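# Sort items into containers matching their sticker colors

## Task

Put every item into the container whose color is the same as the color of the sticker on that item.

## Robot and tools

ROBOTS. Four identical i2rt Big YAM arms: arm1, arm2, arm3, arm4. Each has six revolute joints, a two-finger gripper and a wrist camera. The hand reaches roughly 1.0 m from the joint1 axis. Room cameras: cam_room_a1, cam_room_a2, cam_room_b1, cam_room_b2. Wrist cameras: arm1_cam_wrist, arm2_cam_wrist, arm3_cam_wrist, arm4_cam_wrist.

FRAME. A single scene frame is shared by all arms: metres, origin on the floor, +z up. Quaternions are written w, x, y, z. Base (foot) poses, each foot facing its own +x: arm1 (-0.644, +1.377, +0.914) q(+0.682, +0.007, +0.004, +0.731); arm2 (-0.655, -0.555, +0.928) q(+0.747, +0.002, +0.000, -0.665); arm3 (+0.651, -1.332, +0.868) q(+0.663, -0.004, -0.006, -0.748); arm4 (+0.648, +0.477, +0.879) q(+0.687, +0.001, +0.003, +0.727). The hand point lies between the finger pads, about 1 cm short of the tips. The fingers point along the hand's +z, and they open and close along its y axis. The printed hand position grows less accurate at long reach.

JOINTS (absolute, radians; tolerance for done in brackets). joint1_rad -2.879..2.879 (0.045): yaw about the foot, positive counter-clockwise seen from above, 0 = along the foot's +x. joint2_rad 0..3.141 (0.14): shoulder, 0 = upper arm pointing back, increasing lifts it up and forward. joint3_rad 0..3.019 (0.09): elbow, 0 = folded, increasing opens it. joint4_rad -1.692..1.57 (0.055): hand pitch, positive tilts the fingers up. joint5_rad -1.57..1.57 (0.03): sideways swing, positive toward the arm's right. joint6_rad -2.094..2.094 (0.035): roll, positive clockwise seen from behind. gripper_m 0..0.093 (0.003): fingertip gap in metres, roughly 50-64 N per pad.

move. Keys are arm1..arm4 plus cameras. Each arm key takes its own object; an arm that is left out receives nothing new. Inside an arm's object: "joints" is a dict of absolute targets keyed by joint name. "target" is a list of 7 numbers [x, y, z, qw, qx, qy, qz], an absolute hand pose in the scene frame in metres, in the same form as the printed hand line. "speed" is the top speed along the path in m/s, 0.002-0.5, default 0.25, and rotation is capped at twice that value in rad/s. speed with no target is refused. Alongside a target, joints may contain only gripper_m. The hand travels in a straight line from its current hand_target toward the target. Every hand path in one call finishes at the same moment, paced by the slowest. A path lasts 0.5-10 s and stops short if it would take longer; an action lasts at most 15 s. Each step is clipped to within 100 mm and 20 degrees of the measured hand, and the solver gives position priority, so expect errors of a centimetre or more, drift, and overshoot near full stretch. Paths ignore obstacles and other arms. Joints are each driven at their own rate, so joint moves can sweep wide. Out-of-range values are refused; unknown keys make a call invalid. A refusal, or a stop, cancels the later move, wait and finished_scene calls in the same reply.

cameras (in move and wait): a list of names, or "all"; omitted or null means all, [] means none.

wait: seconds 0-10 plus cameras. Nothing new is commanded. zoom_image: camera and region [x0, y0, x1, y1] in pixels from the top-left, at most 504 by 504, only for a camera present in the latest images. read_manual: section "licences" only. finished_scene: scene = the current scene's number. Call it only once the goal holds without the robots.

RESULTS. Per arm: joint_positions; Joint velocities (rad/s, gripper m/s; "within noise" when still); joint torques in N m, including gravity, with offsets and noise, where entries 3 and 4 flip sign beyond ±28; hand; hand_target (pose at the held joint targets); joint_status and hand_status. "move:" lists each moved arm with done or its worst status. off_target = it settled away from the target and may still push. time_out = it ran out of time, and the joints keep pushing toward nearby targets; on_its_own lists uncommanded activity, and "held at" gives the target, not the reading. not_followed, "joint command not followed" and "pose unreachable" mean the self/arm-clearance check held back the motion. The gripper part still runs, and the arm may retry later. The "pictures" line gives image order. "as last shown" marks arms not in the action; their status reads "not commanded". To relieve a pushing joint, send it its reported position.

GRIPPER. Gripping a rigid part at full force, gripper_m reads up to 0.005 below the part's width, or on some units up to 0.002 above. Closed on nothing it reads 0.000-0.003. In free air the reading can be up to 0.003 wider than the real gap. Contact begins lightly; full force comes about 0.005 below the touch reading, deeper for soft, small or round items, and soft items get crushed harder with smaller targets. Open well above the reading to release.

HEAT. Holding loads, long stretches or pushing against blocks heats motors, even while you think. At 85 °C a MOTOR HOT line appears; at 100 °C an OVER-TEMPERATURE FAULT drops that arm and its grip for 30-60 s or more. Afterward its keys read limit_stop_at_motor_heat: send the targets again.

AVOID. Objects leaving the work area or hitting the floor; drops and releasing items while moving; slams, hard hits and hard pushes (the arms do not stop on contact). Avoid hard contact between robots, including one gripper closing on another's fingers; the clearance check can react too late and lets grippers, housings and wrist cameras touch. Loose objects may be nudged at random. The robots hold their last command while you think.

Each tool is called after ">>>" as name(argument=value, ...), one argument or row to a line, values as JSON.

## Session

>>> move(
  cameras=["cam_room_a1", "cam_room_a2", "cam_room_b1", "cam_room_b2"],
)

Scene clock: 0.00 s.
Joint torques (N m): no reading
Motor temperatures (°C): arm1=[20 23 28 23 21 21 21] | arm2=[23 24 27 22 22 20 23] | arm3=[24 23 24 23 24 23 23] | arm4=[21 22 25 22 24 21 24]
Heat: arm1: hottest joint3_rad 28 °C; arm2: hottest joint3_rad 27 °C; arm3: hottest joint1_rad 24 °C; arm4: hottest joint3_rad 25 °C.
Joint velocities: within noise
arm1.joint_positions: joint1_rad=+0.263 joint2_rad=+0.541 joint3_rad=+1.448 joint4_rad=-1.274 joint5_rad=+0.156 joint6_rad=+0.460 gripper_m=+0.09396
arm1.joint_status: not commanded
arm1.hand: x=-0.6722 y=+1.5689 z=+1.5123 quat_wxyz=(-0.269, +0.505, -0.648, -0.503) (m; scene frame)
arm1.hand_target: x=-0.6707 y=+1.5650 z=+1.5243 quat_wxyz=(-0.273, +0.499, -0.642, -0.514) (m; scene frame)
arm1.hand_status: not commanded
arm2.joint_positions: joint1_rad=+0.198 joint2_rad=+0.259 joint3_rad=+1.632 joint4_rad=-1.245 joint5_rad=-0.167 joint6_rad=+0.724 gripper_m=+0.09396
arm2.joint_status: not commanded
arm2.hand: x=-0.6328 y=-0.5393 z=+1.6268 quat_wxyz=(-0.736, -0.518, -0.413, +0.142) (m; scene frame)
arm2.hand_target: x=-0.6348 y=-0.5332 z=+1.6300 quat_wxyz=(-0.741, -0.512, -0.410, +0.144) (m; scene frame)
arm2.hand_status: not commanded
arm3.joint_positions: joint1_rad=-0.202 joint2_rad=+0.522 joint3_rad=+1.369 joint4_rad=-1.376 joint5_rad=-0.141 joint6_rad=+0.009 gripper_m=+0.09396
arm3.joint_status: not commanded
arm3.hand: x=+0.6122 y=-1.5130 z=+1.4112 quat_wxyz=(-0.346, -0.682, -0.528, +0.369) (m; scene frame)
arm3.hand_target: x=+0.6130 y=-1.5103 z=+1.4212 quat_wxyz=(-0.352, -0.676, -0.525, +0.378) (m; scene frame)
arm3.hand_status: not commanded
arm4.joint_positions: joint1_rad=+0.128 joint2_rad=+0.492 joint3_rad=+1.422 joint4_rad=-1.388 joint5_rad=-0.180 joint6_rad=-0.624 gripper_m=+0.09396
arm4.joint_status: not commanded
arm4.hand: x=+0.5903 y=+0.6373 z=+1.4468 quat_wxyz=(-0.401, +0.802, -0.272, -0.348) (m; scene frame)
arm4.hand_target: x=+0.5910 y=+0.6334 z=+1.4564 quat_wxyz=(-0.410, +0.797, -0.269, -0.353) (m; scene frame)
arm4.hand_status: not commanded
pictures: cam_room_a1, cam_room_a2, cam_room_b1, cam_room_b2
Images, in order (width x height): cam_room_a1 672x504, cam_room_a2 672x504, cam_room_b1 672x504, cam_room_b2 672x504.

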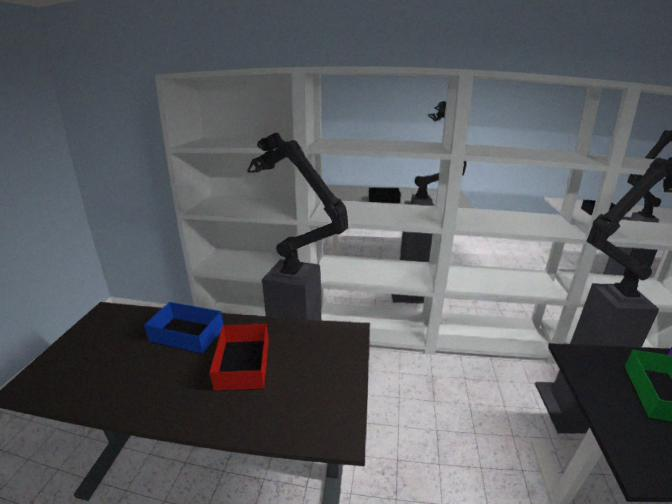

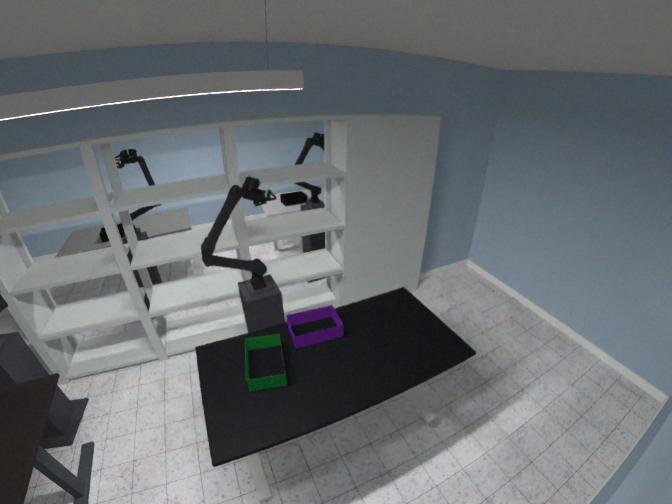

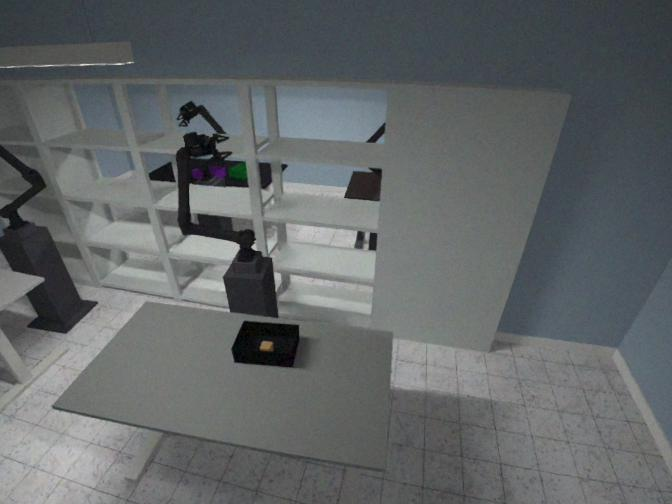

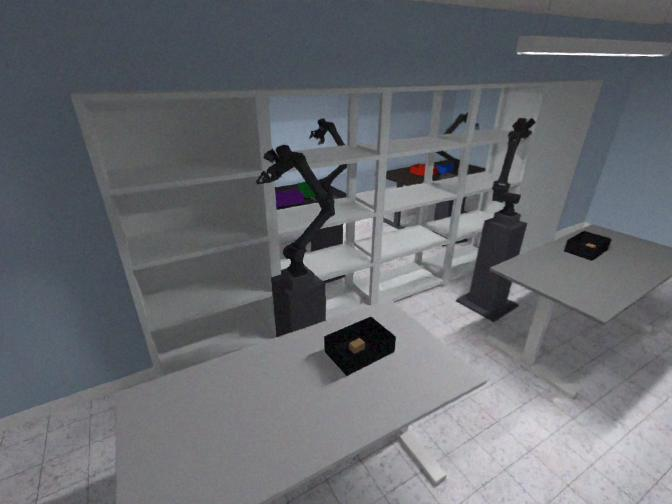

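>>> zoom_image(
  camera="cam_room_b2",
  region=[320, 310, 400, 380],
)

>>> zoom_image(
  camera="cam_room_b1",
  region=[225, 310, 315, 380],
)

>>> zoom_image(
  camera="cam_room_a1",
  region=[130, 290, 290, 400],
)

>>> zoom_image(
  camera="cam_room_a2",
  region=[225, 295, 365, 400],
)

Scaled by 6.300.

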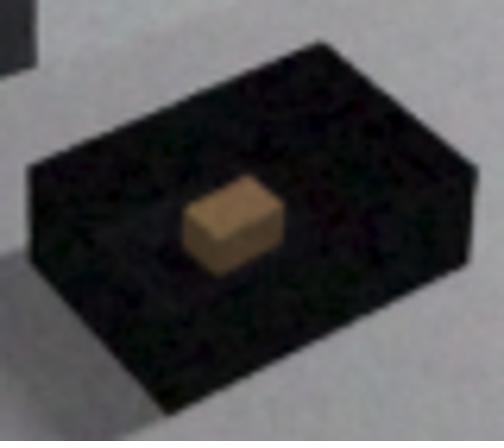

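Scaled by 5.600.

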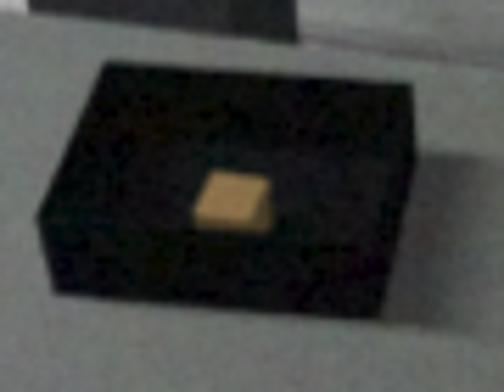

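Scaled by 3.150.

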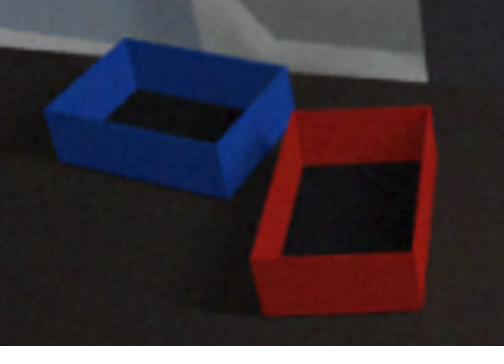

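Scaled by 3.600.

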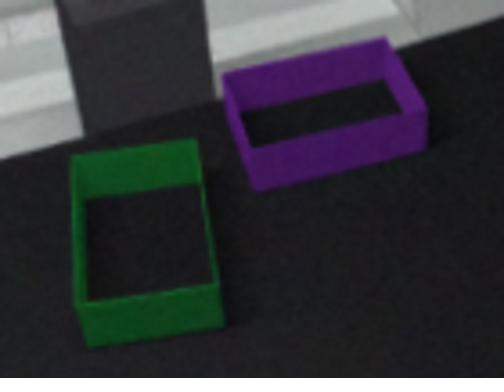

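>>> move(
  arm1={"joints": {"joint2_rad": 0.622, "joint3_rad": 0.79, "joint4_rad": -0.962, "joint5_rad": 0.0, "joint6_rad": 0.0}},
  arm2={"joints": {"joint2_rad": 0.622, "joint3_rad": 0.79, "joint4_rad": -0.962, "joint5_rad": 0.0, "joint6_rad": 0.0}},
  arm3={"joints": {"joint2_rad": 0.622, "joint3_rad": 0.79, "joint4_rad": -0.962, "joint5_rad": 0.0, "joint6_rad": 0.0}},
  arm4={"joints": {"joint2_rad": 0.622, "joint3_rad": 0.79, "joint4_rad": -0.962, "joint5_rad": 0.0, "joint6_rad": 0.0}},
  cameras=[],
)

>>> move(
  arm1={"joints": {"joint1_rad": 1.5}},
  arm2={"joints": {"joint1_rad": -1.5}},
  arm3={"joints": {"joint1_rad": 1.65}},
  arm4={"joints": {"joint1_rad": -1.4}},
  cameras=["arm1_cam_wrist", "arm2_cam_wrist", "arm3_cam_wrist", "arm4_cam_wrist"],
)

Scene clock: 16.83 s.
Joint torques (N m): arm1=[-1.67 0.03 12.45 2.19 -0.06 -0.08] | arm2=[0.67 -2.37 10.73 2.33 0.15 -0.08] | arm3=[1.26 -1.79 9.84 2.11 0.11 -0.11] | arm4=[0.91 -2.26 9.89 1.7 0.17 0.16]
Motor temperatures (°C): arm1=[20 23 29 23 21 21 21] | arm2=[23 24 27 22 22 20 23] | arm3=[24 23 26 23 24 23 23] | arm4=[21 22 26 22 24 21 24]
Heat: arm1: hottest joint3_rad 29 °C; arm2: hottest joint3_rad 27 °C; arm3: hottest joint3_rad 26 °C; arm4: hottest joint3_rad 26 °C.
move: arm1 done; arm2 done; arm3 done; arm4 done
Joint velocities: within noise
arm1.joint_positions: joint1_rad=+0.263 joint2_rad=+0.632 joint3_rad=+0.782 joint4_rad=-0.980 joint5_rad=+0.002 joint6_rad=+0.008 gripper_m=+0.09397
arm1.joint_status: all done
arm1.hand: x=-0.7363 y=+1.6603 z=+1.2006 quat_wxyz=(-0.206, +0.754, -0.546, -0.301) (m; scene frame)
arm1.hand_target: x=-0.7373 y=+1.6627 z=+1.2112 quat_wxyz=(-0.217, +0.751, -0.539, -0.315) (m; scene frame)
arm1.hand_status: not commanded
arm2.joint_positions: joint1_rad=+0.198 joint2_rad=+0.623 joint3_rad=+0.803 joint4_rad=-0.965 joint5_rad=-0.004 joint6_rad=+0.015 gripper_m=+0.09398
arm2.joint_status: all done
arm2.hand: x=-0.5615 y=-0.8450 z=+1.2286 quat_wxyz=(-0.312, -0.548, -0.744, +0.220) (m; scene frame)
arm2.hand_target: x=-0.5624 y=-0.8441 z=+1.2222 quat_wxyz=(-0.306, -0.545, -0.749, +0.221) (m; scene frame)
arm2.hand_status: not commanded
arm3.joint_positions: joint1_rad=-0.202 joint2_rad=+0.629 joint3_rad=+0.790 joint4_rad=-0.978 joint5_rad=-0.003 joint6_rad=+0.007 gripper_m=+0.09396
arm3.joint_status: all done
arm3.hand: x=+0.5553 y=-1.6130 z=+1.1614 quat_wxyz=(-0.223, -0.755, -0.539, +0.300) (m; scene frame)
arm3.hand_target: x=+0.5543 y=-1.6144 z=+1.1661 quat_wxyz=(-0.227, -0.750, -0.539, +0.310) (m; scene frame)
arm3.hand_status: not commanded
arm4.joint_positions: joint1_rad=+0.128 joint2_rad=+0.632 joint3_rad=+0.783 joint4_rad=-0.980 joint5_rad=-0.003 joint6_rad=-0.014 gripper_m=+0.09396
arm4.joint_status: all done
arm4.hand: x=+0.5940 y=+0.7733 z=+1.1637 quat_wxyz=(-0.230, +0.721, -0.591, -0.279) (m; scene frame)
arm4.hand_target: x=+0.5942 y=+0.7759 z=+1.1733 quat_wxyz=(-0.239, +0.712, -0.592, -0.292) (m; scene frame)
arm4.hand_status: not commanded
pictures: none
No camera images: "cameras" was empty.

Scene clock: 18.73 s.
Joint torques (N m): arm1=[-1.67 0.85 12.37 2.09 0.09 -0.02] | arm2=[0.38 -2.43 10.69 2.28 -0.06 -0.07] | arm3=[2.02 -1.96 9.88 1.98 0.09 -0.11] | arm4=[0.73 -2.67 9.89 1.65 0.09 0.16]
Motor temperatures (°C): arm1=[20 23 29 23 21 21 21] | arm2=[23 24 28 22 22 20 23] | arm3=[24 23 26 23 24 23 23] | arm4=[21 22 26 22 24 21 24]
Heat: arm1: hottest joint3_rad 29 °C; arm2: hottest joint3_rad 28 °C; arm3: hottest joint3_rad 26 °C; arm4: hottest joint3_rad 26 °C.
move: arm1 done; arm2 done; arm3 done; arm4 done
Joint velocities: within noise
arm1.joint_positions: joint1_rad=+1.494 joint2_rad=+0.632 joint3_rad=+0.782 joint4_rad=-0.979 joint5_rad=-0.001 joint6_rad=+0.007 gripper_m=+0.09398
arm1.joint_status: all done
arm1.hand: x=-0.9395 y=+1.3792 z=+1.2033 quat_wxyz=(-0.001, +0.929, -0.006, -0.370) (m; scene frame)
arm1.hand_target: x=-0.9417 y=+1.3776 z=+1.2136 quat_wxyz=(-0.002, +0.923, +0.000, -0.386) (m; scene frame)
arm1.hand_status: not commanded
arm2.joint_positions: joint1_rad=-1.496 joint2_rad=+0.623 joint3_rad=+0.803 joint4_rad=-0.965 joint5_rad=+0.001 joint6_rad=+0.013 gripper_m=+0.09399
arm2.joint_status: all done
arm2.hand: x=-0.9540 y=-0.6134 z=+1.2287 quat_wxyz=(-0.037, -0.921, -0.083, +0.380) (m; scene frame)
arm2.hand_target: x=-0.9529 y=-0.6123 z=+1.2223 quat_wxyz=(-0.034, -0.922, -0.088, +0.376) (m; scene frame)
arm2.hand_status: not commanded
arm3.joint_positions: joint1_rad=+1.640 joint2_rad=+0.629 joint3_rad=+0.790 joint4_rad=-0.975 joint5_rad=-0.001 joint6_rad=+0.006 gripper_m=+0.09398
arm3.joint_status: all done
arm3.hand: x=+0.9517 y=-1.3435 z=+1.1588 quat_wxyz=(-0.370, -0.024, -0.929, +0.014) (m; scene frame)
arm3.hand_target: x=+0.9530 y=-1.3407 z=+1.1628 quat_wxyz=(-0.379, -0.017, -0.925, +0.014) (m; scene frame)
arm3.hand_status: not commanded
arm4.joint_positions: joint1_rad=-1.398 joint2_rad=+0.632 joint3_rad=+0.783 joint4_rad=-0.977 joint5_rad=+0.001 joint6_rad=-0.011 gripper_m=+0.09398
arm4.joint_status: all done
arm4.hand: x=+0.9422 y=+0.5461 z=+1.1634 quat_wxyz=(-0.359, +0.112, -0.926, -0.038) (m; scene frame)
arm4.hand_target: x=+0.9442 y=+0.5461 z=+1.1724 quat_wxyz=(-0.374, +0.106, -0.920, -0.041) (m; scene frame)
arm4.hand_status: not commanded
pictures: arm1_cam_wrist, arm2_cam_wrist, arm3_cam_wrist, arm4_cam_wrist
Images, in order (width x height): arm1_cam_wrist 672x504, arm2_cam_wrist 672x504, arm3_cam_wrist 672x504, arm4_cam_wrist 672x504.

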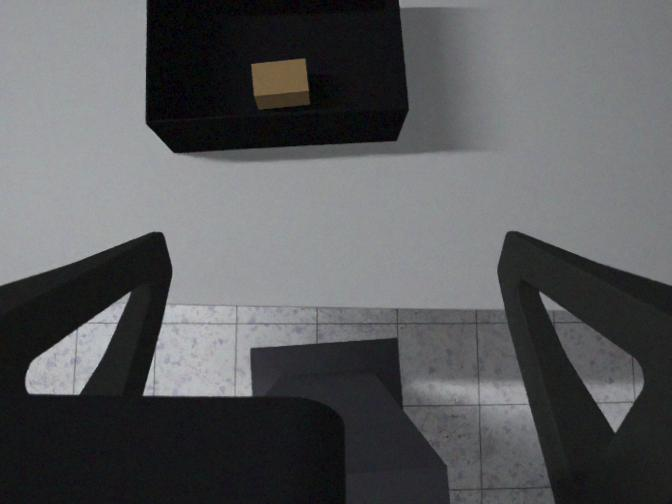

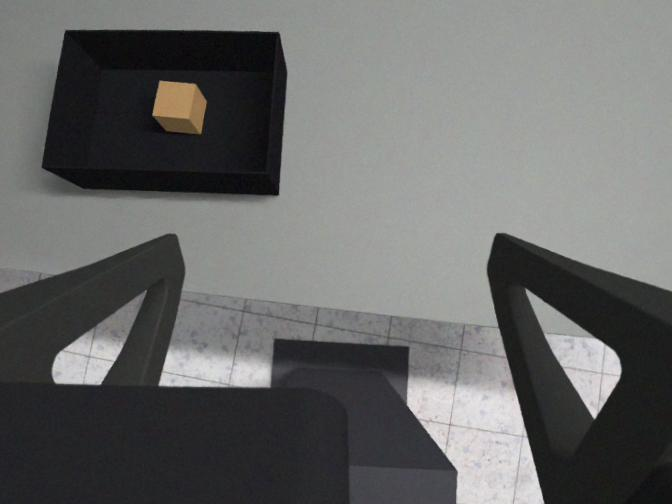

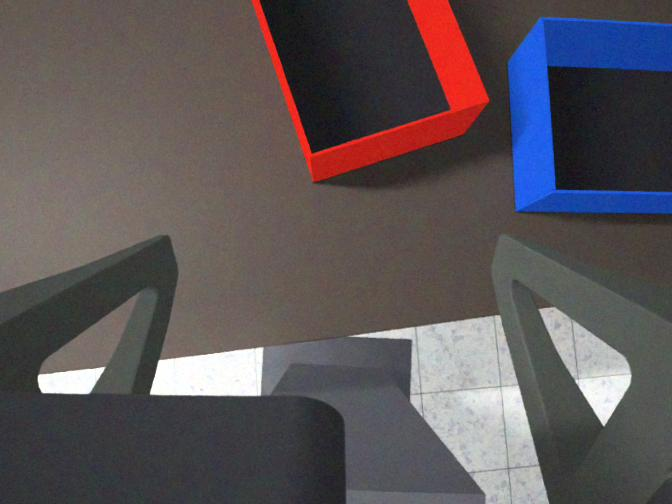

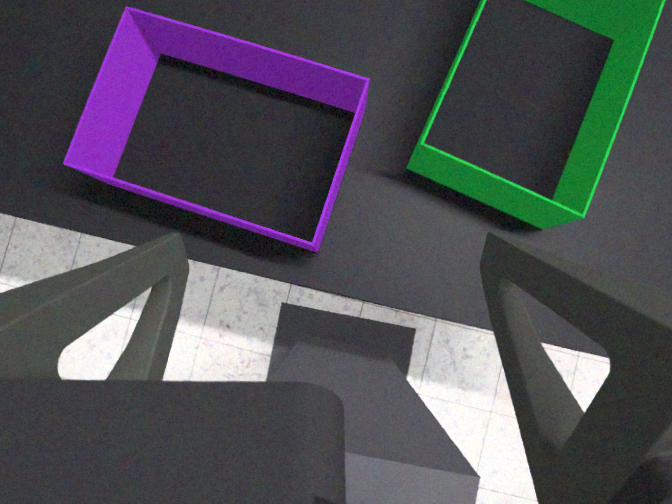

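>>> zoom_image(
  camera="arm1_cam_wrist",
  region=[220, 40, 340, 130],
)

>>> zoom_image(
  camera="arm2_cam_wrist",
  region=[120, 60, 240, 150],
)

Scaled by 4.200.

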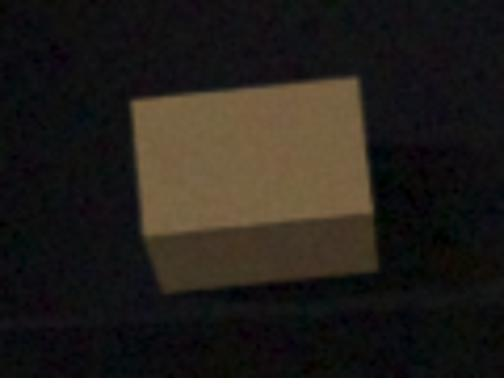

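Scaled by 4.200.

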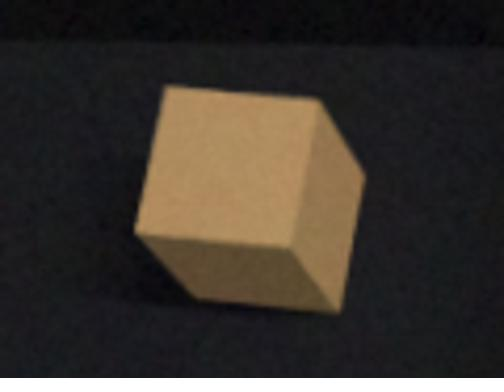

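>>> move(
  arm1={"joints": {"joint1_rad": 1.625, "joint2_rad": 2.02, "joint3_rad": 1.66, "joint4_rad": -1.211, "joint5_rad": 0.0, "joint6_rad": 1.602, "gripper_m": 0.07}},
  arm2={"joints": {"joint1_rad": -1.03}},
  cameras=["arm1_cam_wrist", "arm2_cam_wrist"],
)

Scene clock: 177.73 s.
Joint torques (N m): arm1=[-1.08 -18.32 14.02 0.02 0.11 0.1] | arm2=[0.91 -2.43 10.67 2.3 -0.05 -0.06] | arm3=[2.02 -1.9 9.94 1.94 0.09 -0.12] | arm4=[0.79 -2.49 9.74 1.81 0.06 0.17]
Motor temperatures (°C): arm1=[20 23 35 23 21 21 21] | arm2=[23 24 34 22 22 20 23] | arm3=[24 23 30 23 24 23 23] | arm4=[21 22 34 22 24 21 24]
Heat: arm1: hottest joint3_rad 35 °C; arm2: hottest joint3_rad 34 °C; arm3: hottest joint3_rad 30 °C; arm4: hottest joint3_rad 34 °C.
move: arm1 done; arm2 done
Joint velocities: within noise
arm1.joint_positions: joint1_rad=+1.622 joint2_rad=+2.042 joint3_rad=+1.609 joint4_rad=-1.203 joint5_rad=-0.001 joint6_rad=+1.594 gripper_m=+0.07007
arm1.joint_status: all done
arm1.hand: x=-1.2238 y=+1.3078 z=+0.9543 quat_wxyz=(-0.020, +0.740, -0.672, +0.015) (m; scene frame)
arm1.hand_target: x=-1.2431 y=+1.3034 z=+0.9850 quat_wxyz=(+0.004, +0.739, -0.674, -0.007) (m; scene frame)
arm1.hand_status: not commanded
arm2.joint_positions: joint1_rad=-1.034 joint2_rad=+0.623 joint3_rad=+0.803 joint4_rad=-0.965 joint5_rad=+0.000 joint6_rad=+0.013 gripper_m=+0.09400
arm2.joint_status: all done
arm2.hand: x=-0.8970 y=-0.7406 z=+1.2284 quat_wxyz=(-0.124, -0.877, -0.291, +0.361) (m; scene frame)
arm2.hand_target: x=-0.8954 y=-0.7408 z=+1.2220 quat_wxyz=(-0.121, -0.876, -0.299, +0.357) (m; scene frame)
arm2.hand_status: not commanded
arm3, arm4: as last shown
pictures: arm1_cam_wrist, arm2_cam_wrist
Images, in order (width x height): arm1_cam_wrist 672x504, arm2_cam_wrist 672x504.

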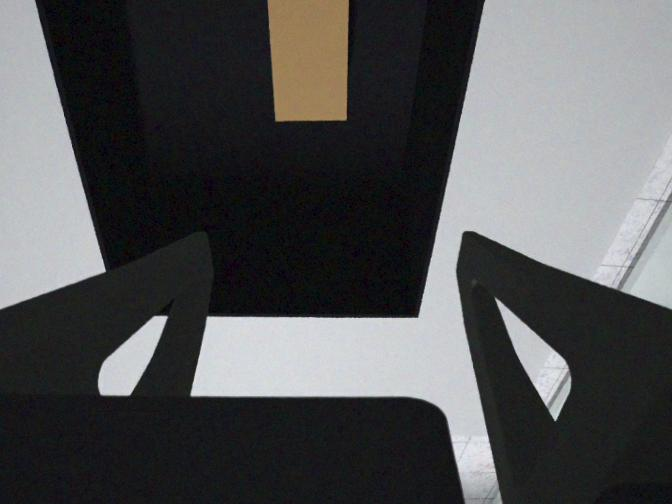

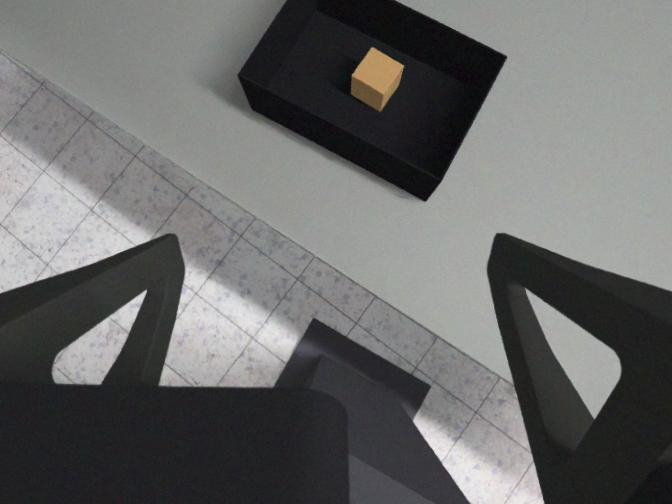

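>>> move(
  arm1={"joints": {"joint1_rad": 1.605, "joint2_rad": 2.095, "joint3_rad": 1.60, "joint4_rad": -1.02}},
  arm2={"target": [-1.145, -0.904, 0.93, -0.0080, -0.9698, -0.0322, 0.2418], "speed": 0.2},
  cameras=["arm1_cam_wrist", "arm2_cam_wrist"],
)

Scene clock: 196.73 s.
Joint torques (N m): arm1=[-2.73 -16.73 9.57 0.91 0.15 0.08] | arm2=[1.26 -17.26 12.78 0.88 0.43 0.23] | arm3=[1.9 -1.96 9.89 1.96 0.08 -0.11] | arm4=[0.56 -2.32 9.74 1.69 0.05 0.13]
Motor temperatures (°C): arm1=[20 25 38 23 21 21 21] | arm2=[23 24 34 22 22 20 23] | arm3=[24 23 30 23 24 23 23] | arm4=[21 22 34 22 24 21 24]
Heat: arm1: hottest joint3_rad 38 °C; arm2: hottest joint3_rad 34 °C; arm3: hottest joint3_rad 30 °C; arm4: hottest joint3_rad 34 °C.
move: arm1 done; arm2 off_target
Joint velocities: within noise
arm1.joint_positions: joint1_rad=+1.616 joint2_rad=+2.088 joint3_rad=+1.596 joint4_rad=-1.032 joint5_rad=-0.001 joint6_rad=+1.595 gripper_m=+0.07007
arm1.joint_status: all done
arm1.hand: x=-1.2561 y=+1.3076 z=+0.9237 quat_wxyz=(+0.022, +0.738, -0.674, -0.022) (m; scene frame)
arm1.hand_target: x=-1.2603 y=+1.3140 z=+0.9208 quat_wxyz=(+0.025, +0.732, -0.681, -0.025) (m; scene frame)
arm1.hand_status: not commanded
arm2.joint_positions: joint1_rad=-0.995 joint2_rad=+1.883 joint3_rad=+1.163 joint4_rad=-0.457 joint5_rad=+0.276 joint6_rad=+0.559 gripper_m=+0.09400
arm2.joint_status: not commanded
arm2.hand: x=-1.1331 y=-0.8906 z=+0.9236 quat_wxyz=(-0.003, -0.971, -0.038, +0.235) (m; scene frame)
arm2.hand_target: x=-1.1444 y=-0.9035 z=+0.9302 quat_wxyz=(-0.008, -0.970, -0.032, +0.242) (m; scene frame)
arm2.hand_status: off_target (0.019 m and 1.2 deg from the pose sent, 0.421 m and 37.0 deg at the start)
arm3, arm4: as last shown
pictures: arm1_cam_wrist, arm2_cam_wrist
Images, in order (width x height): arm1_cam_wrist 672x504, arm2_cam_wrist 672x504.

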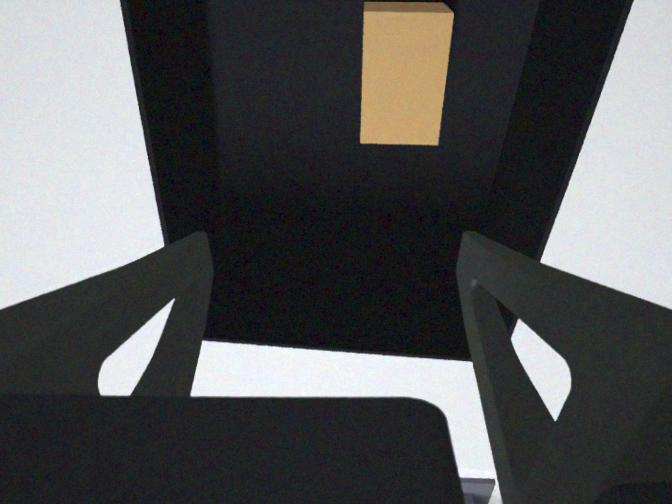

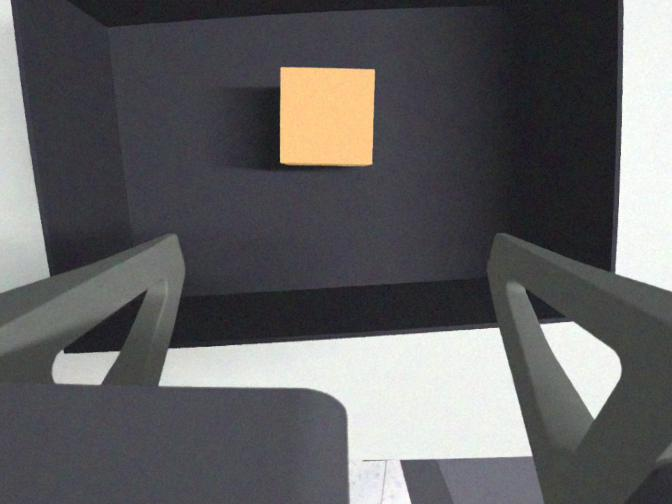

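>>> move(
  arm1={"joints": {"joint1_rad": 1.594, "joint2_rad": 2.145, "joint3_rad": 1.50, "joint4_rad": -0.925}},
  arm2={"target": [-1.160, -0.908, 0.853, -0.0080, -0.9698, -0.0322, 0.2418], "speed": 0.12},
  cameras=["arm1_cam_wrist", "arm2_cam_wrist"],
)

Scene clock: 231.97 s.
Joint torques (N m): arm1=[-2.55 -16.56 9.18 0.61 0.13 0.1] | arm2=[0.09 -17.73 11.43 2.19 0.24 0.11] | arm3=[1.9 -1.85 9.88 1.95 0.09 -0.12] | arm4=[0.56 -2.67 9.87 1.59 0.08 0.15]
Motor temperatures (°C): arm1=[20 26 36 23 21 21 21] | arm2=[23 26 36 22 22 20 23] | arm3=[24 23 31 23 24 23 23] | arm4=[21 22 34 22 24 21 24]
Heat: arm1: hottest joint3_rad 36 °C; arm2: hottest joint3_rad 36 °C; arm3: hottest joint3_rad 31 °C; arm4: hottest joint3_rad 34 °C.
move: arm1 done; arm2 off_target
Joint velocities: within noise
arm1.joint_positions: joint1_rad=+1.602 joint2_rad=+2.151 joint3_rad=+1.489 joint4_rad=-0.935 joint5_rad=-0.001 joint6_rad=+1.595 gripper_m=+0.07007
arm1.joint_status: all done
arm1.hand: x=-1.2228 y=+1.3196 z=+0.8525 quat_wxyz=(-0.005, +0.734, -0.680, +0.002) (m; scene frame)
arm1.hand_target: x=-1.2322 y=+1.3236 z=+0.8592 quat_wxyz=(+0.005, +0.728, -0.685, -0.007) (m; scene frame)
arm1.hand_status: not commanded
arm2.joint_positions: joint1_rad=-0.995 joint2_rad=+2.042 joint3_rad=+1.186 joint4_rad=-0.339 joint5_rad=+0.276 joint6_rad=+0.560 gripper_m=+0.09400
arm2.joint_status: not commanded
arm2.hand: x=-1.1409 y=-0.8970 z=+0.8520 quat_wxyz=(+0.003, -0.973, -0.040, +0.228) (m; scene frame)
arm2.hand_target: x=-1.1592 y=-0.9073 z=+0.8537 quat_wxyz=(-0.008, -0.970, -0.032, +0.242) (m; scene frame)
arm2.hand_status: off_target (0.022 m and 2.2 deg from the pose sent, 0.078 m and 1.2 deg at the start)
arm3, arm4: as last shown
pictures: arm1_cam_wrist, arm2_cam_wrist
Images, in order (width x height): arm1_cam_wrist 672x504, arm2_cam_wrist 672x504.

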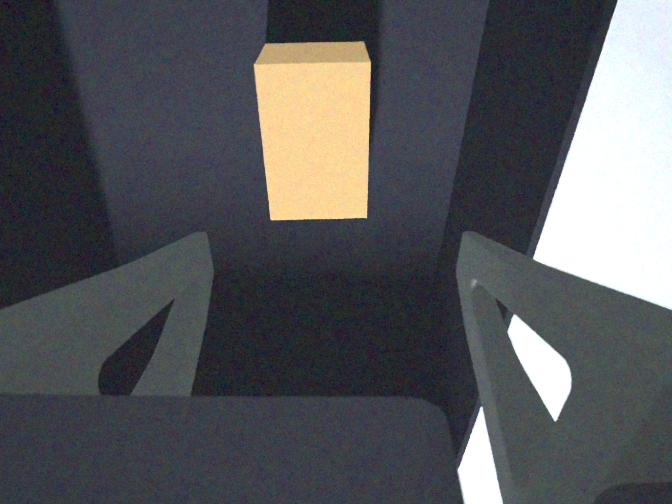

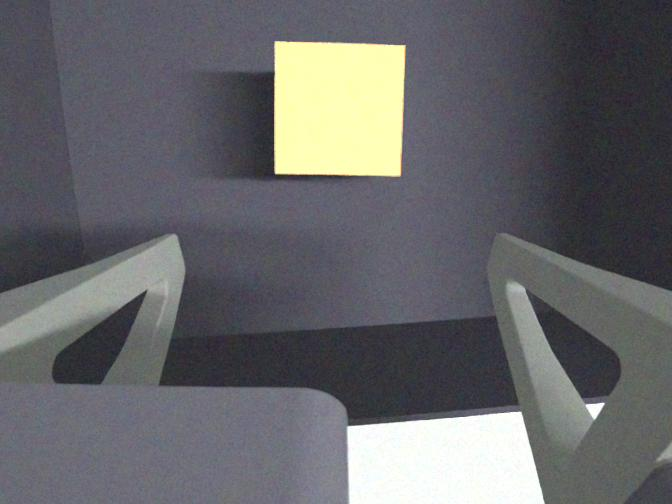

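>>> move(
  arm1={"joints": {"joint1_rad": 1.594, "joint2_rad": 2.225, "joint3_rad": 1.495, "joint4_rad": -0.825}},
  arm2={"target": [-1.190, -0.908, 0.803, -0.0080, -0.9698, -0.0322, 0.2418], "speed": 0.1},
  cameras=["arm1_cam_wrist", "arm2_cam_wrist"],
)

Scene clock: 255.40 s.
Joint torques (N m): arm1=[-2.67 -17.38 8.29 0.94 0.12 0.08] | arm2=[0.26 -18.96 10.88 2.17 0.08 -0.08] | arm3=[1.9 -2.02 9.88 1.94 0.08 -0.11] | arm4=[0.5 -2.49 9.81 1.55 0.04 0.15]
Motor temperatures (°C): arm1=[20 25 34 23 21 21 21] | arm2=[23 26 36 22 22 20 23] | arm3=[24 23 31 23 24 23 23] | arm4=[21 22 35 22 24 21 24]
Heat: arm1: hottest joint3_rad 34 °C; arm2: hottest joint3_rad 36 °C; arm3: hottest joint3_rad 31 °C; arm4: hottest joint3_rad 35 °C.
move: arm1 done; arm2 off_target
Joint velocities: within noise
arm1.joint_positions: joint1_rad=+1.602 joint2_rad=+2.225 joint3_rad=+1.489 joint4_rad=-0.835 joint5_rad=-0.001 joint6_rad=+1.595 gripper_m=+0.07007
arm1.joint_status: all done
arm1.hand: x=-1.2314 y=+1.3189 z=+0.8103 quat_wxyz=(+0.004, +0.734, -0.680, -0.006) (m; scene frame)
arm1.hand_target: x=-1.2377 y=+1.3234 z=+0.8123 quat_wxyz=(+0.011, +0.728, -0.685, -0.012) (m; scene frame)
arm1.hand_status: not commanded
arm2.joint_positions: joint1_rad=-1.029 joint2_rad=+2.180 joint3_rad=+1.271 joint4_rad=-0.274 joint5_rad=+0.266 joint6_rad=+0.547 gripper_m=+0.09400
arm2.joint_status: not commanded
arm2.hand: x=-1.1729 y=-0.8983 z=+0.8049 quat_wxyz=(+0.000, -0.973, -0.029, +0.230) (m; scene frame)
arm2.hand_target: x=-1.1892 y=-0.9074 z=+0.8037 quat_wxyz=(-0.008, -0.970, -0.032, +0.242) (m; scene frame)
arm2.hand_status: off_target (0.020 m and 1.7 deg from the pose sent, 0.070 m and 2.2 deg at the start)
arm3, arm4: as last shown
pictures: arm1_cam_wrist, arm2_cam_wrist
Images, in order (width x height): arm1_cam_wrist 672x504, arm2_cam_wrist 672x504.

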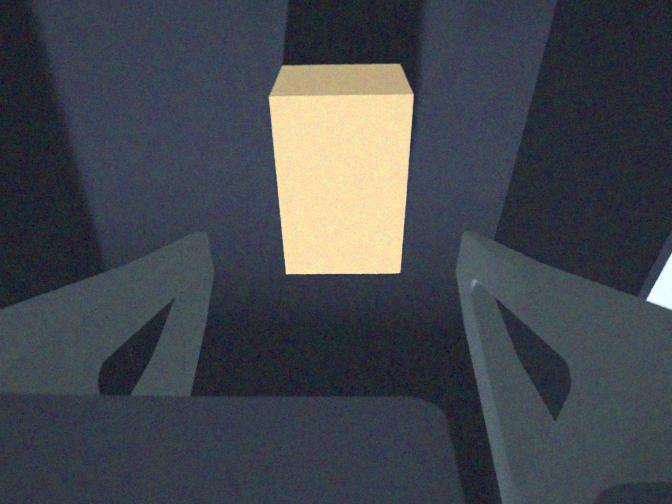

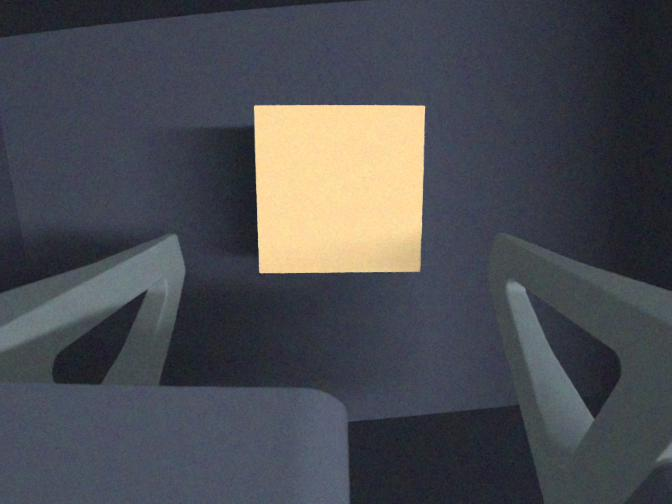

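>>> move(
  arm1={"joints": {"joint1_rad": 1.594, "joint2_rad": 2.30, "joint3_rad": 1.50, "joint4_rad": -0.755}},
  arm2={"target": [-1.204, -0.907, 0.763, -0.0080, -0.9698, -0.0322, 0.2418], "speed": 0.08},
  cameras=["arm1_cam_wrist", "arm2_cam_wrist"],
)

Scene clock: 262.20 s.
Joint torques (N m): arm1=[-3.02 -17.85 8.17 0.81 0.15 0.12] | arm2=[0.21 -19.55 10.37 2.21 0.08 -0.07] | arm3=[2.08 -1.85 9.92 1.91 0.08 -0.11] | arm4=[0.79 -2.2 9.78 1.62 0.06 0.14]
Motor temperatures (°C): arm1=[20 25 34 23 21 21 21] | arm2=[23 26 35 22 22 20 23] | arm3=[24 23 31 23 24 23 23] | arm4=[21 22 35 22 24 21 24]
Heat: arm1: hottest joint3_rad 34 °C; arm2: hottest joint3_rad 35 °C; arm3: hottest joint3_rad 31 °C; arm4: hottest joint3_rad 35 °C.
move: arm1 done; arm2 off_target
Joint velocities: within noise
arm1.joint_positions: joint1_rad=+1.602 joint2_rad=+2.301 joint3_rad=+1.489 joint4_rad=-0.766 joint5_rad=-0.001 joint6_rad=+1.595 gripper_m=+0.07007
arm1.joint_status: all done
arm1.hand: x=-1.2293 y=+1.3193 z=+0.7675 quat_wxyz=(+0.002, +0.734, -0.680, -0.004) (m; scene frame)
arm1.hand_target: x=-1.2382 y=+1.3235 z=+0.7708 quat_wxyz=(+0.010, +0.728, -0.685, -0.012) (m; scene frame)
arm1.hand_status: not commanded
arm2.joint_positions: joint1_rad=-1.043 joint2_rad=+2.278 joint3_rad=+1.326 joint4_rad=-0.223 joint5_rad=+0.259 joint6_rad=+0.531 gripper_m=+0.09400
arm2.joint_status: not commanded
arm2.hand: x=-1.1876 y=-0.9001 z=+0.7672 quat_wxyz=(-0.001, -0.972, -0.030, +0.231) (m; scene frame)
arm2.hand_target: x=-1.2033 y=-0.9064 z=+0.7635 quat_wxyz=(-0.008, -0.970, -0.032, +0.242) (m; scene frame)
arm2.hand_status: off_target (0.018 m and 1.5 deg from the pose sent, 0.053 m and 1.7 deg at the start)
arm3, arm4: as last shown
pictures: arm1_cam_wrist, arm2_cam_wrist
Images, in order (width x height): arm1_cam_wrist 672x504, arm2_cam_wrist 672x504.

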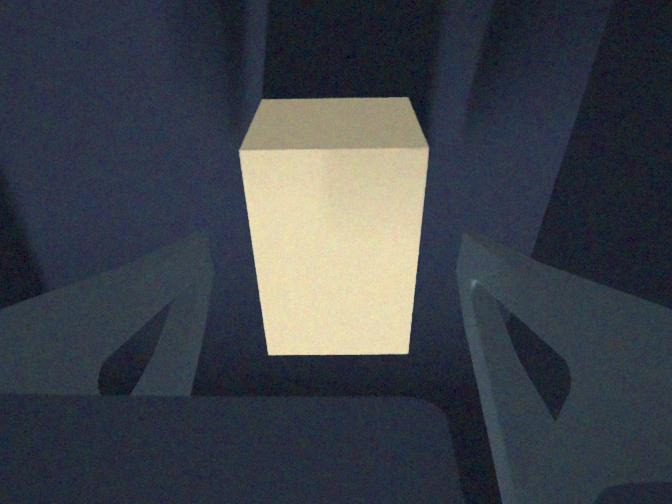

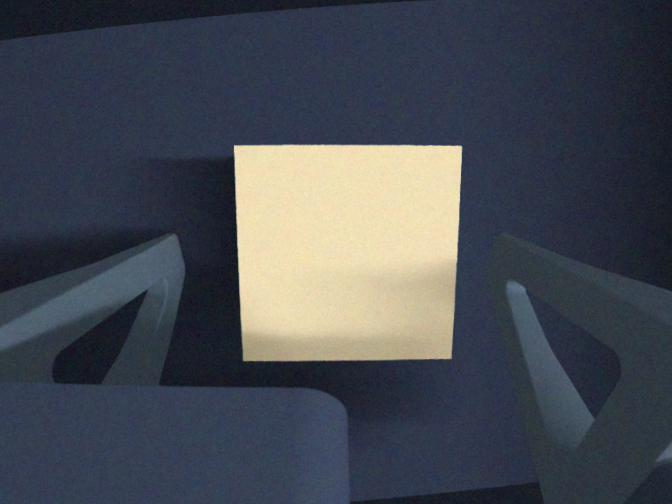

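>>> move(
  arm1={"joints": {"joint2_rad": 2.319, "joint3_rad": 1.50, "joint4_rad": -0.737}},
  arm2={"joints": {"gripper_m": 0.045}},
  cameras=["arm1_cam_wrist", "arm2_cam_wrist"],
)

Scene clock: 268.30 s.
Joint torques (N m): arm1=[-2.37 -16.38 8.36 0.94 0.1 0.12] | arm2=[0.21 -19.66 10.33 2.15 0.12 -0.07] | arm3=[1.96 -1.96 9.88 1.96 0.09 -0.11] | arm4=[0.62 -2.37 9.76 1.65 0.08 0.13]
Motor temperatures (°C): arm1=[20 25 34 23 21 21 21] | arm2=[23 26 35 22 22 20 23] | arm3=[24 23 31 23 24 23 23] | arm4=[21 22 35 22 24 21 24]
Heat: arm1: hottest joint3_rad 34 °C; arm2: hottest joint3_rad 35 °C; arm3: hottest joint3_rad 31 °C; arm4: hottest joint3_rad 35 °C.
move: arm1 done; arm2 off_target
Joint velocities: within noise
arm1.joint_positions: joint1_rad=+1.602 joint2_rad=+2.301 joint3_rad=+1.489 joint4_rad=-0.748 joint5_rad=-0.001 joint6_rad=+1.595 gripper_m=+0.07007
arm1.joint_status: all done
arm1.hand: x=-1.2336 y=+1.3188 z=+0.7675 quat_wxyz=(+0.009, +0.734, -0.679, -0.010) (m; scene frame)
arm1.hand_target: x=-1.2375 y=+1.3236 z=+0.7602 quat_wxyz=(+0.010, +0.728, -0.685, -0.011) (m; scene frame)
arm1.hand_status: not commanded
arm2.joint_positions: joint1_rad=-1.043 joint2_rad=+2.278 joint3_rad=+1.326 joint4_rad=-0.222 joint5_rad=+0.259 joint6_rad=+0.531 gripper_m=+0.05291
arm2.joint_status: gripper_m off_target (ended at +0.05294, target +0.04500)
arm2.hand: x=-1.1879 y=-0.9004 z=+0.7674 quat_wxyz=(-0.002, -0.972, -0.031, +0.232) (m; scene frame)
arm2.hand_target: x=-1.2033 y=-0.9064 z=+0.7635 quat_wxyz=(-0.008, -0.970, -0.032, +0.242) (m; scene frame)
arm2.hand_status: not commanded
arm3, arm4: as last shown
pictures: arm1_cam_wrist, arm2_cam_wrist
Images, in order (width x height): arm1_cam_wrist 672x504, arm2_cam_wrist 672x504.

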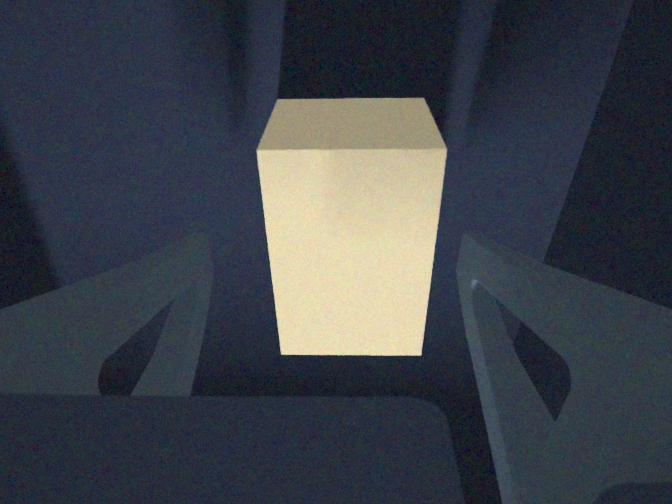

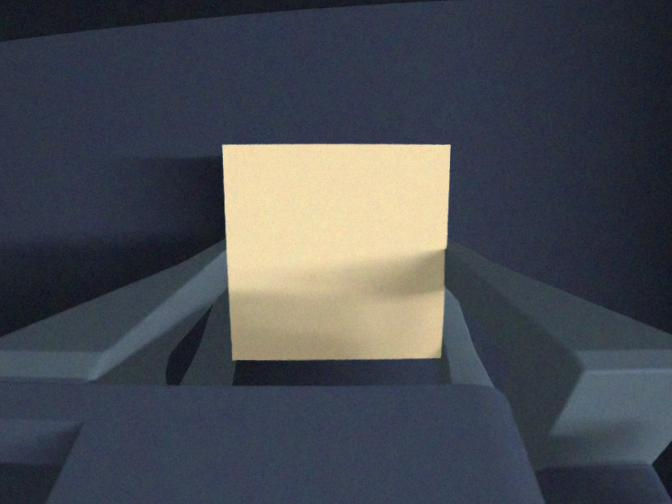

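>>> move(
  arm1={"joints": {"joint2_rad": 2.328, "joint3_rad": 1.50, "joint4_rad": -0.735}},
  cameras=["arm1_cam_wrist"],
)

Scene clock: 273.00 s.
Joint torques (N m): arm1=[-2.02 -16.38 8.09 0.84 0.05 0.11] | arm2=[0.21 -19.66 10.35 2.18 0.13 -0.07] | arm3=[1.96 -1.9 9.87 1.94 0.08 -0.12] | arm4=[0.85 -2.2 9.76 1.69 0.04 0.13]
Motor temperatures (°C): arm1=[20 25 34 23 21 21 21] | arm2=[23 26 35 22 22 20 23] | arm3=[24 23 31 23 24 23 23] | arm4=[21 22 35 22 24 21 24]
Heat: arm1: hottest joint3_rad 34 °C; arm2: hottest joint3_rad 35 °C; arm3: hottest joint3_rad 31 °C; arm4: hottest joint3_rad 35 °C.
move: arm1 done
Joint velocities: within noise
arm1.joint_positions: joint1_rad=+1.602 joint2_rad=+2.312 joint3_rad=+1.489 joint4_rad=-0.746 joint5_rad=-0.001 joint6_rad=+1.595 gripper_m=+0.07007
arm1.joint_status: all done
arm1.hand: x=-1.2308 y=+1.3191 z=+0.7610 quat_wxyz=(+0.005, +0.734, -0.680, -0.007) (m; scene frame)
arm1.hand_target: x=-1.2354 y=+1.3238 z=+0.7551 quat_wxyz=(+0.007, +0.728, -0.685, -0.009) (m; scene frame)
arm1.hand_status: not commanded
arm2, arm3, arm4: as last shown
pictures: arm1_cam_wrist
Images, in order (width x height): arm1_cam_wrist 672x504.

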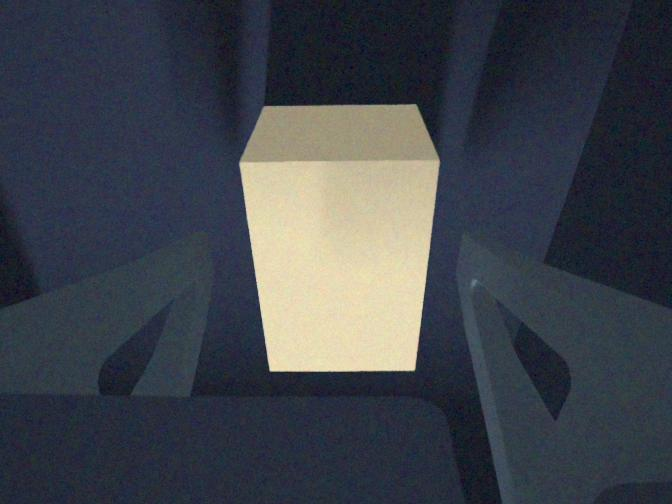

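>>> move(
  arm1={"joints": {"gripper_m": 0.036}},
  cameras=["arm1_cam_wrist"],
)

Scene clock: 275.70 s.
Joint torques (N m): arm1=[-2.26 -16.73 8.24 0.87 0.15 0.09] | arm2=[0.09 -19.6 10.35 2.17 0.13 -0.08] | arm3=[1.96 -1.9 9.88 1.92 0.09 -0.11] | arm4=[0.62 -2.37 9.8 1.62 0.08 0.14]
Motor temperatures (°C): arm1=[20 26 34 23 21 21 21] | arm2=[23 26 35 22 22 20 23] | arm3=[24 23 31 23 24 23 23] | arm4=[21 22 35 22 24 21 24]
Heat: arm1: hottest joint3_rad 34 °C; arm2: hottest joint3_rad 35 °C; arm3: hottest joint3_rad 31 °C; arm4: hottest joint3_rad 35 °C.
move: arm1 off_target
Joint velocities: within noise
arm1.joint_positions: joint1_rad=+1.602 joint2_rad=+2.312 joint3_rad=+1.489 joint4_rad=-0.746 joint5_rad=-0.001 joint6_rad=+1.595 gripper_m=+0.04304
arm1.joint_status: gripper_m off_target (ended at +0.04307, target +0.03600)
arm1.hand: x=-1.2309 y=+1.3191 z=+0.7610 quat_wxyz=(+0.005, +0.734, -0.680, -0.007) (m; scene frame)
arm1.hand_target: x=-1.2354 y=+1.3238 z=+0.7551 quat_wxyz=(+0.007, +0.728, -0.685, -0.009) (m; scene frame)
arm1.hand_status: not commanded
arm2: as last shown
arm3.joint_positions: joint1_rad=+1.640 joint2_rad=+0.629 joint3_rad=+0.790 joint4_rad=-0.975 joint5_rad=-0.001 joint6_rad=+0.006 gripper_m=+0.09398
arm3.joint_status: not commanded
arm3.hand: x=+0.9517 y=-1.3435 z=+1.1588 quat_wxyz=(-0.370, -0.024, -0.929, +0.014) (m; scene frame)
arm3.hand_target: x=+0.9530 y=-1.3407 z=+1.1628 quat_wxyz=(-0.379, -0.017, -0.925, +0.014) (m; scene frame)
arm3.hand_status: not commanded
arm4.joint_positions: joint1_rad=-1.398 joint2_rad=+0.632 joint3_rad=+0.783 joint4_rad=-0.977 joint5_rad=+0.001 joint6_rad=-0.011 gripper_m=+0.09398
arm4.joint_status: not commanded
arm4.hand: x=+0.9422 y=+0.5461 z=+1.1634 quat_wxyz=(-0.359, +0.112, -0.926, -0.038) (m; scene frame)
arm4.hand_target: x=+0.9442 y=+0.5461 z=+1.1724 quat_wxyz=(-0.374, +0.106, -0.920, -0.041) (m; scene frame)
arm4.hand_status: not commanded
pictures: arm1_cam_wrist
Images, in order (width x height): arm1_cam_wrist 672x504.

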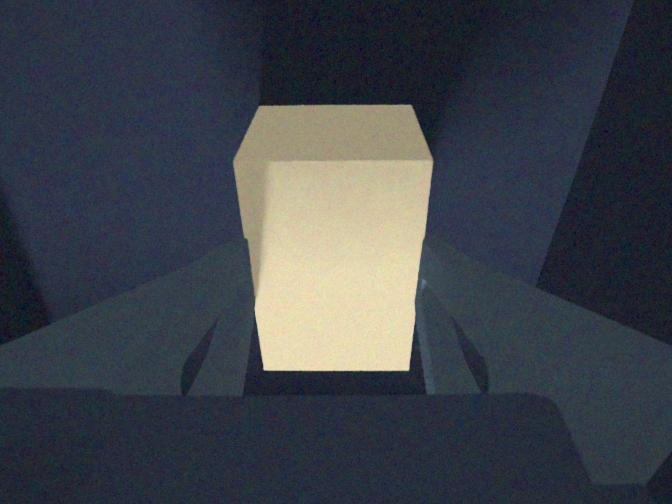

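>>> move(
  arm1={"target": [-1.2354, 1.3238, 0.905, 0.007, 0.728, -0.685, -0.009], "speed": 0.12},
  arm2={"target": [-1.200, -0.9064, 0.92, -0.0080, -0.9698, -0.0322, 0.2418], "speed": 0.12},
  cameras=["arm1_cam_wrist", "arm2_cam_wrist"],
)

Scene clock: 287.00 s.
Joint torques (N m): arm1=[-2.43 -17.38 12.27 -0.14 0.13 0.06] | arm2=[0.44 -21.89 11.54 1.02 0.18 -0.04] | arm3=[2.02 -1.96 9.89 1.94 0.08 -0.1] | arm4=[0.38 -1.96 9.74 1.7 0.08 0.15]
Motor temperatures (°C): arm1=[20 26 33 23 21 21 22] | arm2=[23 26 35 22 22 20 24] | arm3=[24 23 31 23 24 23 23] | arm4=[21 22 35 22 24 21 24]
Heat: arm1: hottest joint3_rad 33 °C; arm2: hottest joint3_rad 35 °C; arm3: hottest joint3_rad 31 °C; arm4: hottest joint3_rad 35 °C.
move: arm1 off_target; arm2 off_target
Joint velocities: within noise
arm1.joint_positions: joint1_rad=+1.602 joint2_rad=+2.101 joint3_rad=+1.489 joint4_rad=-1.003 joint5_rad=-0.001 joint6_rad=+1.595 gripper_m=+0.04304
arm1.joint_status: not commanded
arm1.hand: x=-1.2150 y=+1.3202 z=+0.8805 quat_wxyz=(-0.012, +0.734, -0.680, +0.008) (m; scene frame)
arm1.hand_target: x=-1.2344 y=+1.3238 z=+0.9053 quat_wxyz=(+0.007, +0.728, -0.685, -0.009) (m; scene frame)
arm1.hand_status: off_target (0.032 m and 3.1 deg from the pose sent, 0.144 m and 0.9 deg at the start)
arm2.joint_positions: joint1_rad=-1.043 joint2_rad=+2.018 joint3_rad=+1.326 joint4_rad=-0.485 joint5_rad=+0.259 joint6_rad=+0.531 gripper_m=+0.05291
arm2.joint_status: not commanded
arm2.hand: x=-1.1876 y=-0.9005 z=+0.9033 quat_wxyz=(-0.001, -0.972, -0.031, +0.231) (m; scene frame)
arm2.hand_target: x=-1.1996 y=-0.9061 z=+0.9202 quat_wxyz=(-0.008, -0.970, -0.032, +0.242) (m; scene frame)
arm2.hand_status: off_target (0.022 m and 1.5 deg from the pose sent, 0.153 m and 1.4 deg at the start)
arm3, arm4: as last shown
pictures: arm1_cam_wrist, arm2_cam_wrist
Images, in order (width x height): arm1_cam_wrist 672x504, arm2_cam_wrist 672x504.

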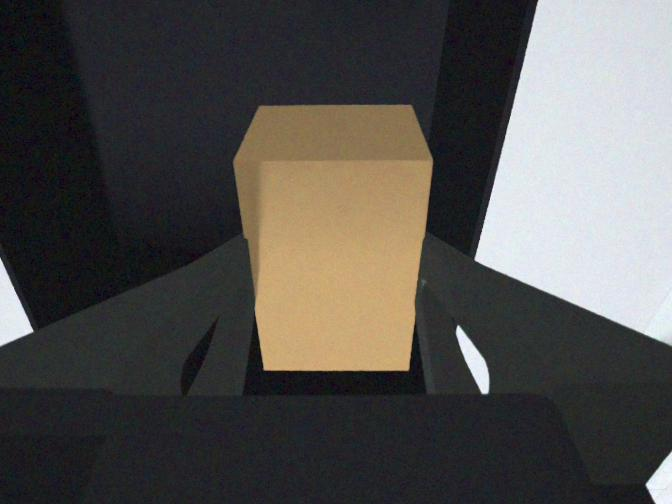

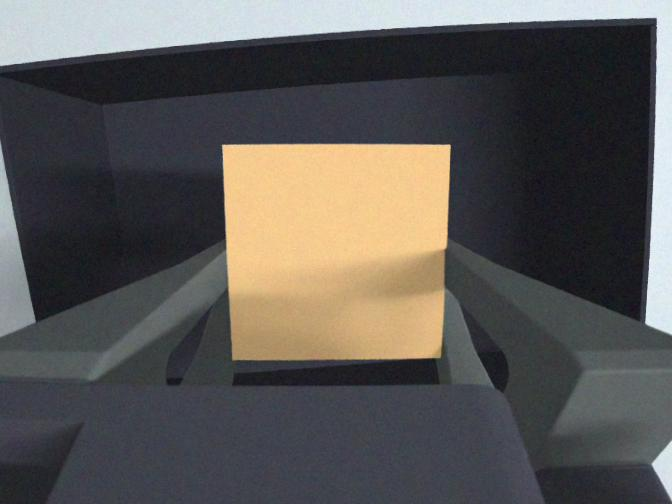

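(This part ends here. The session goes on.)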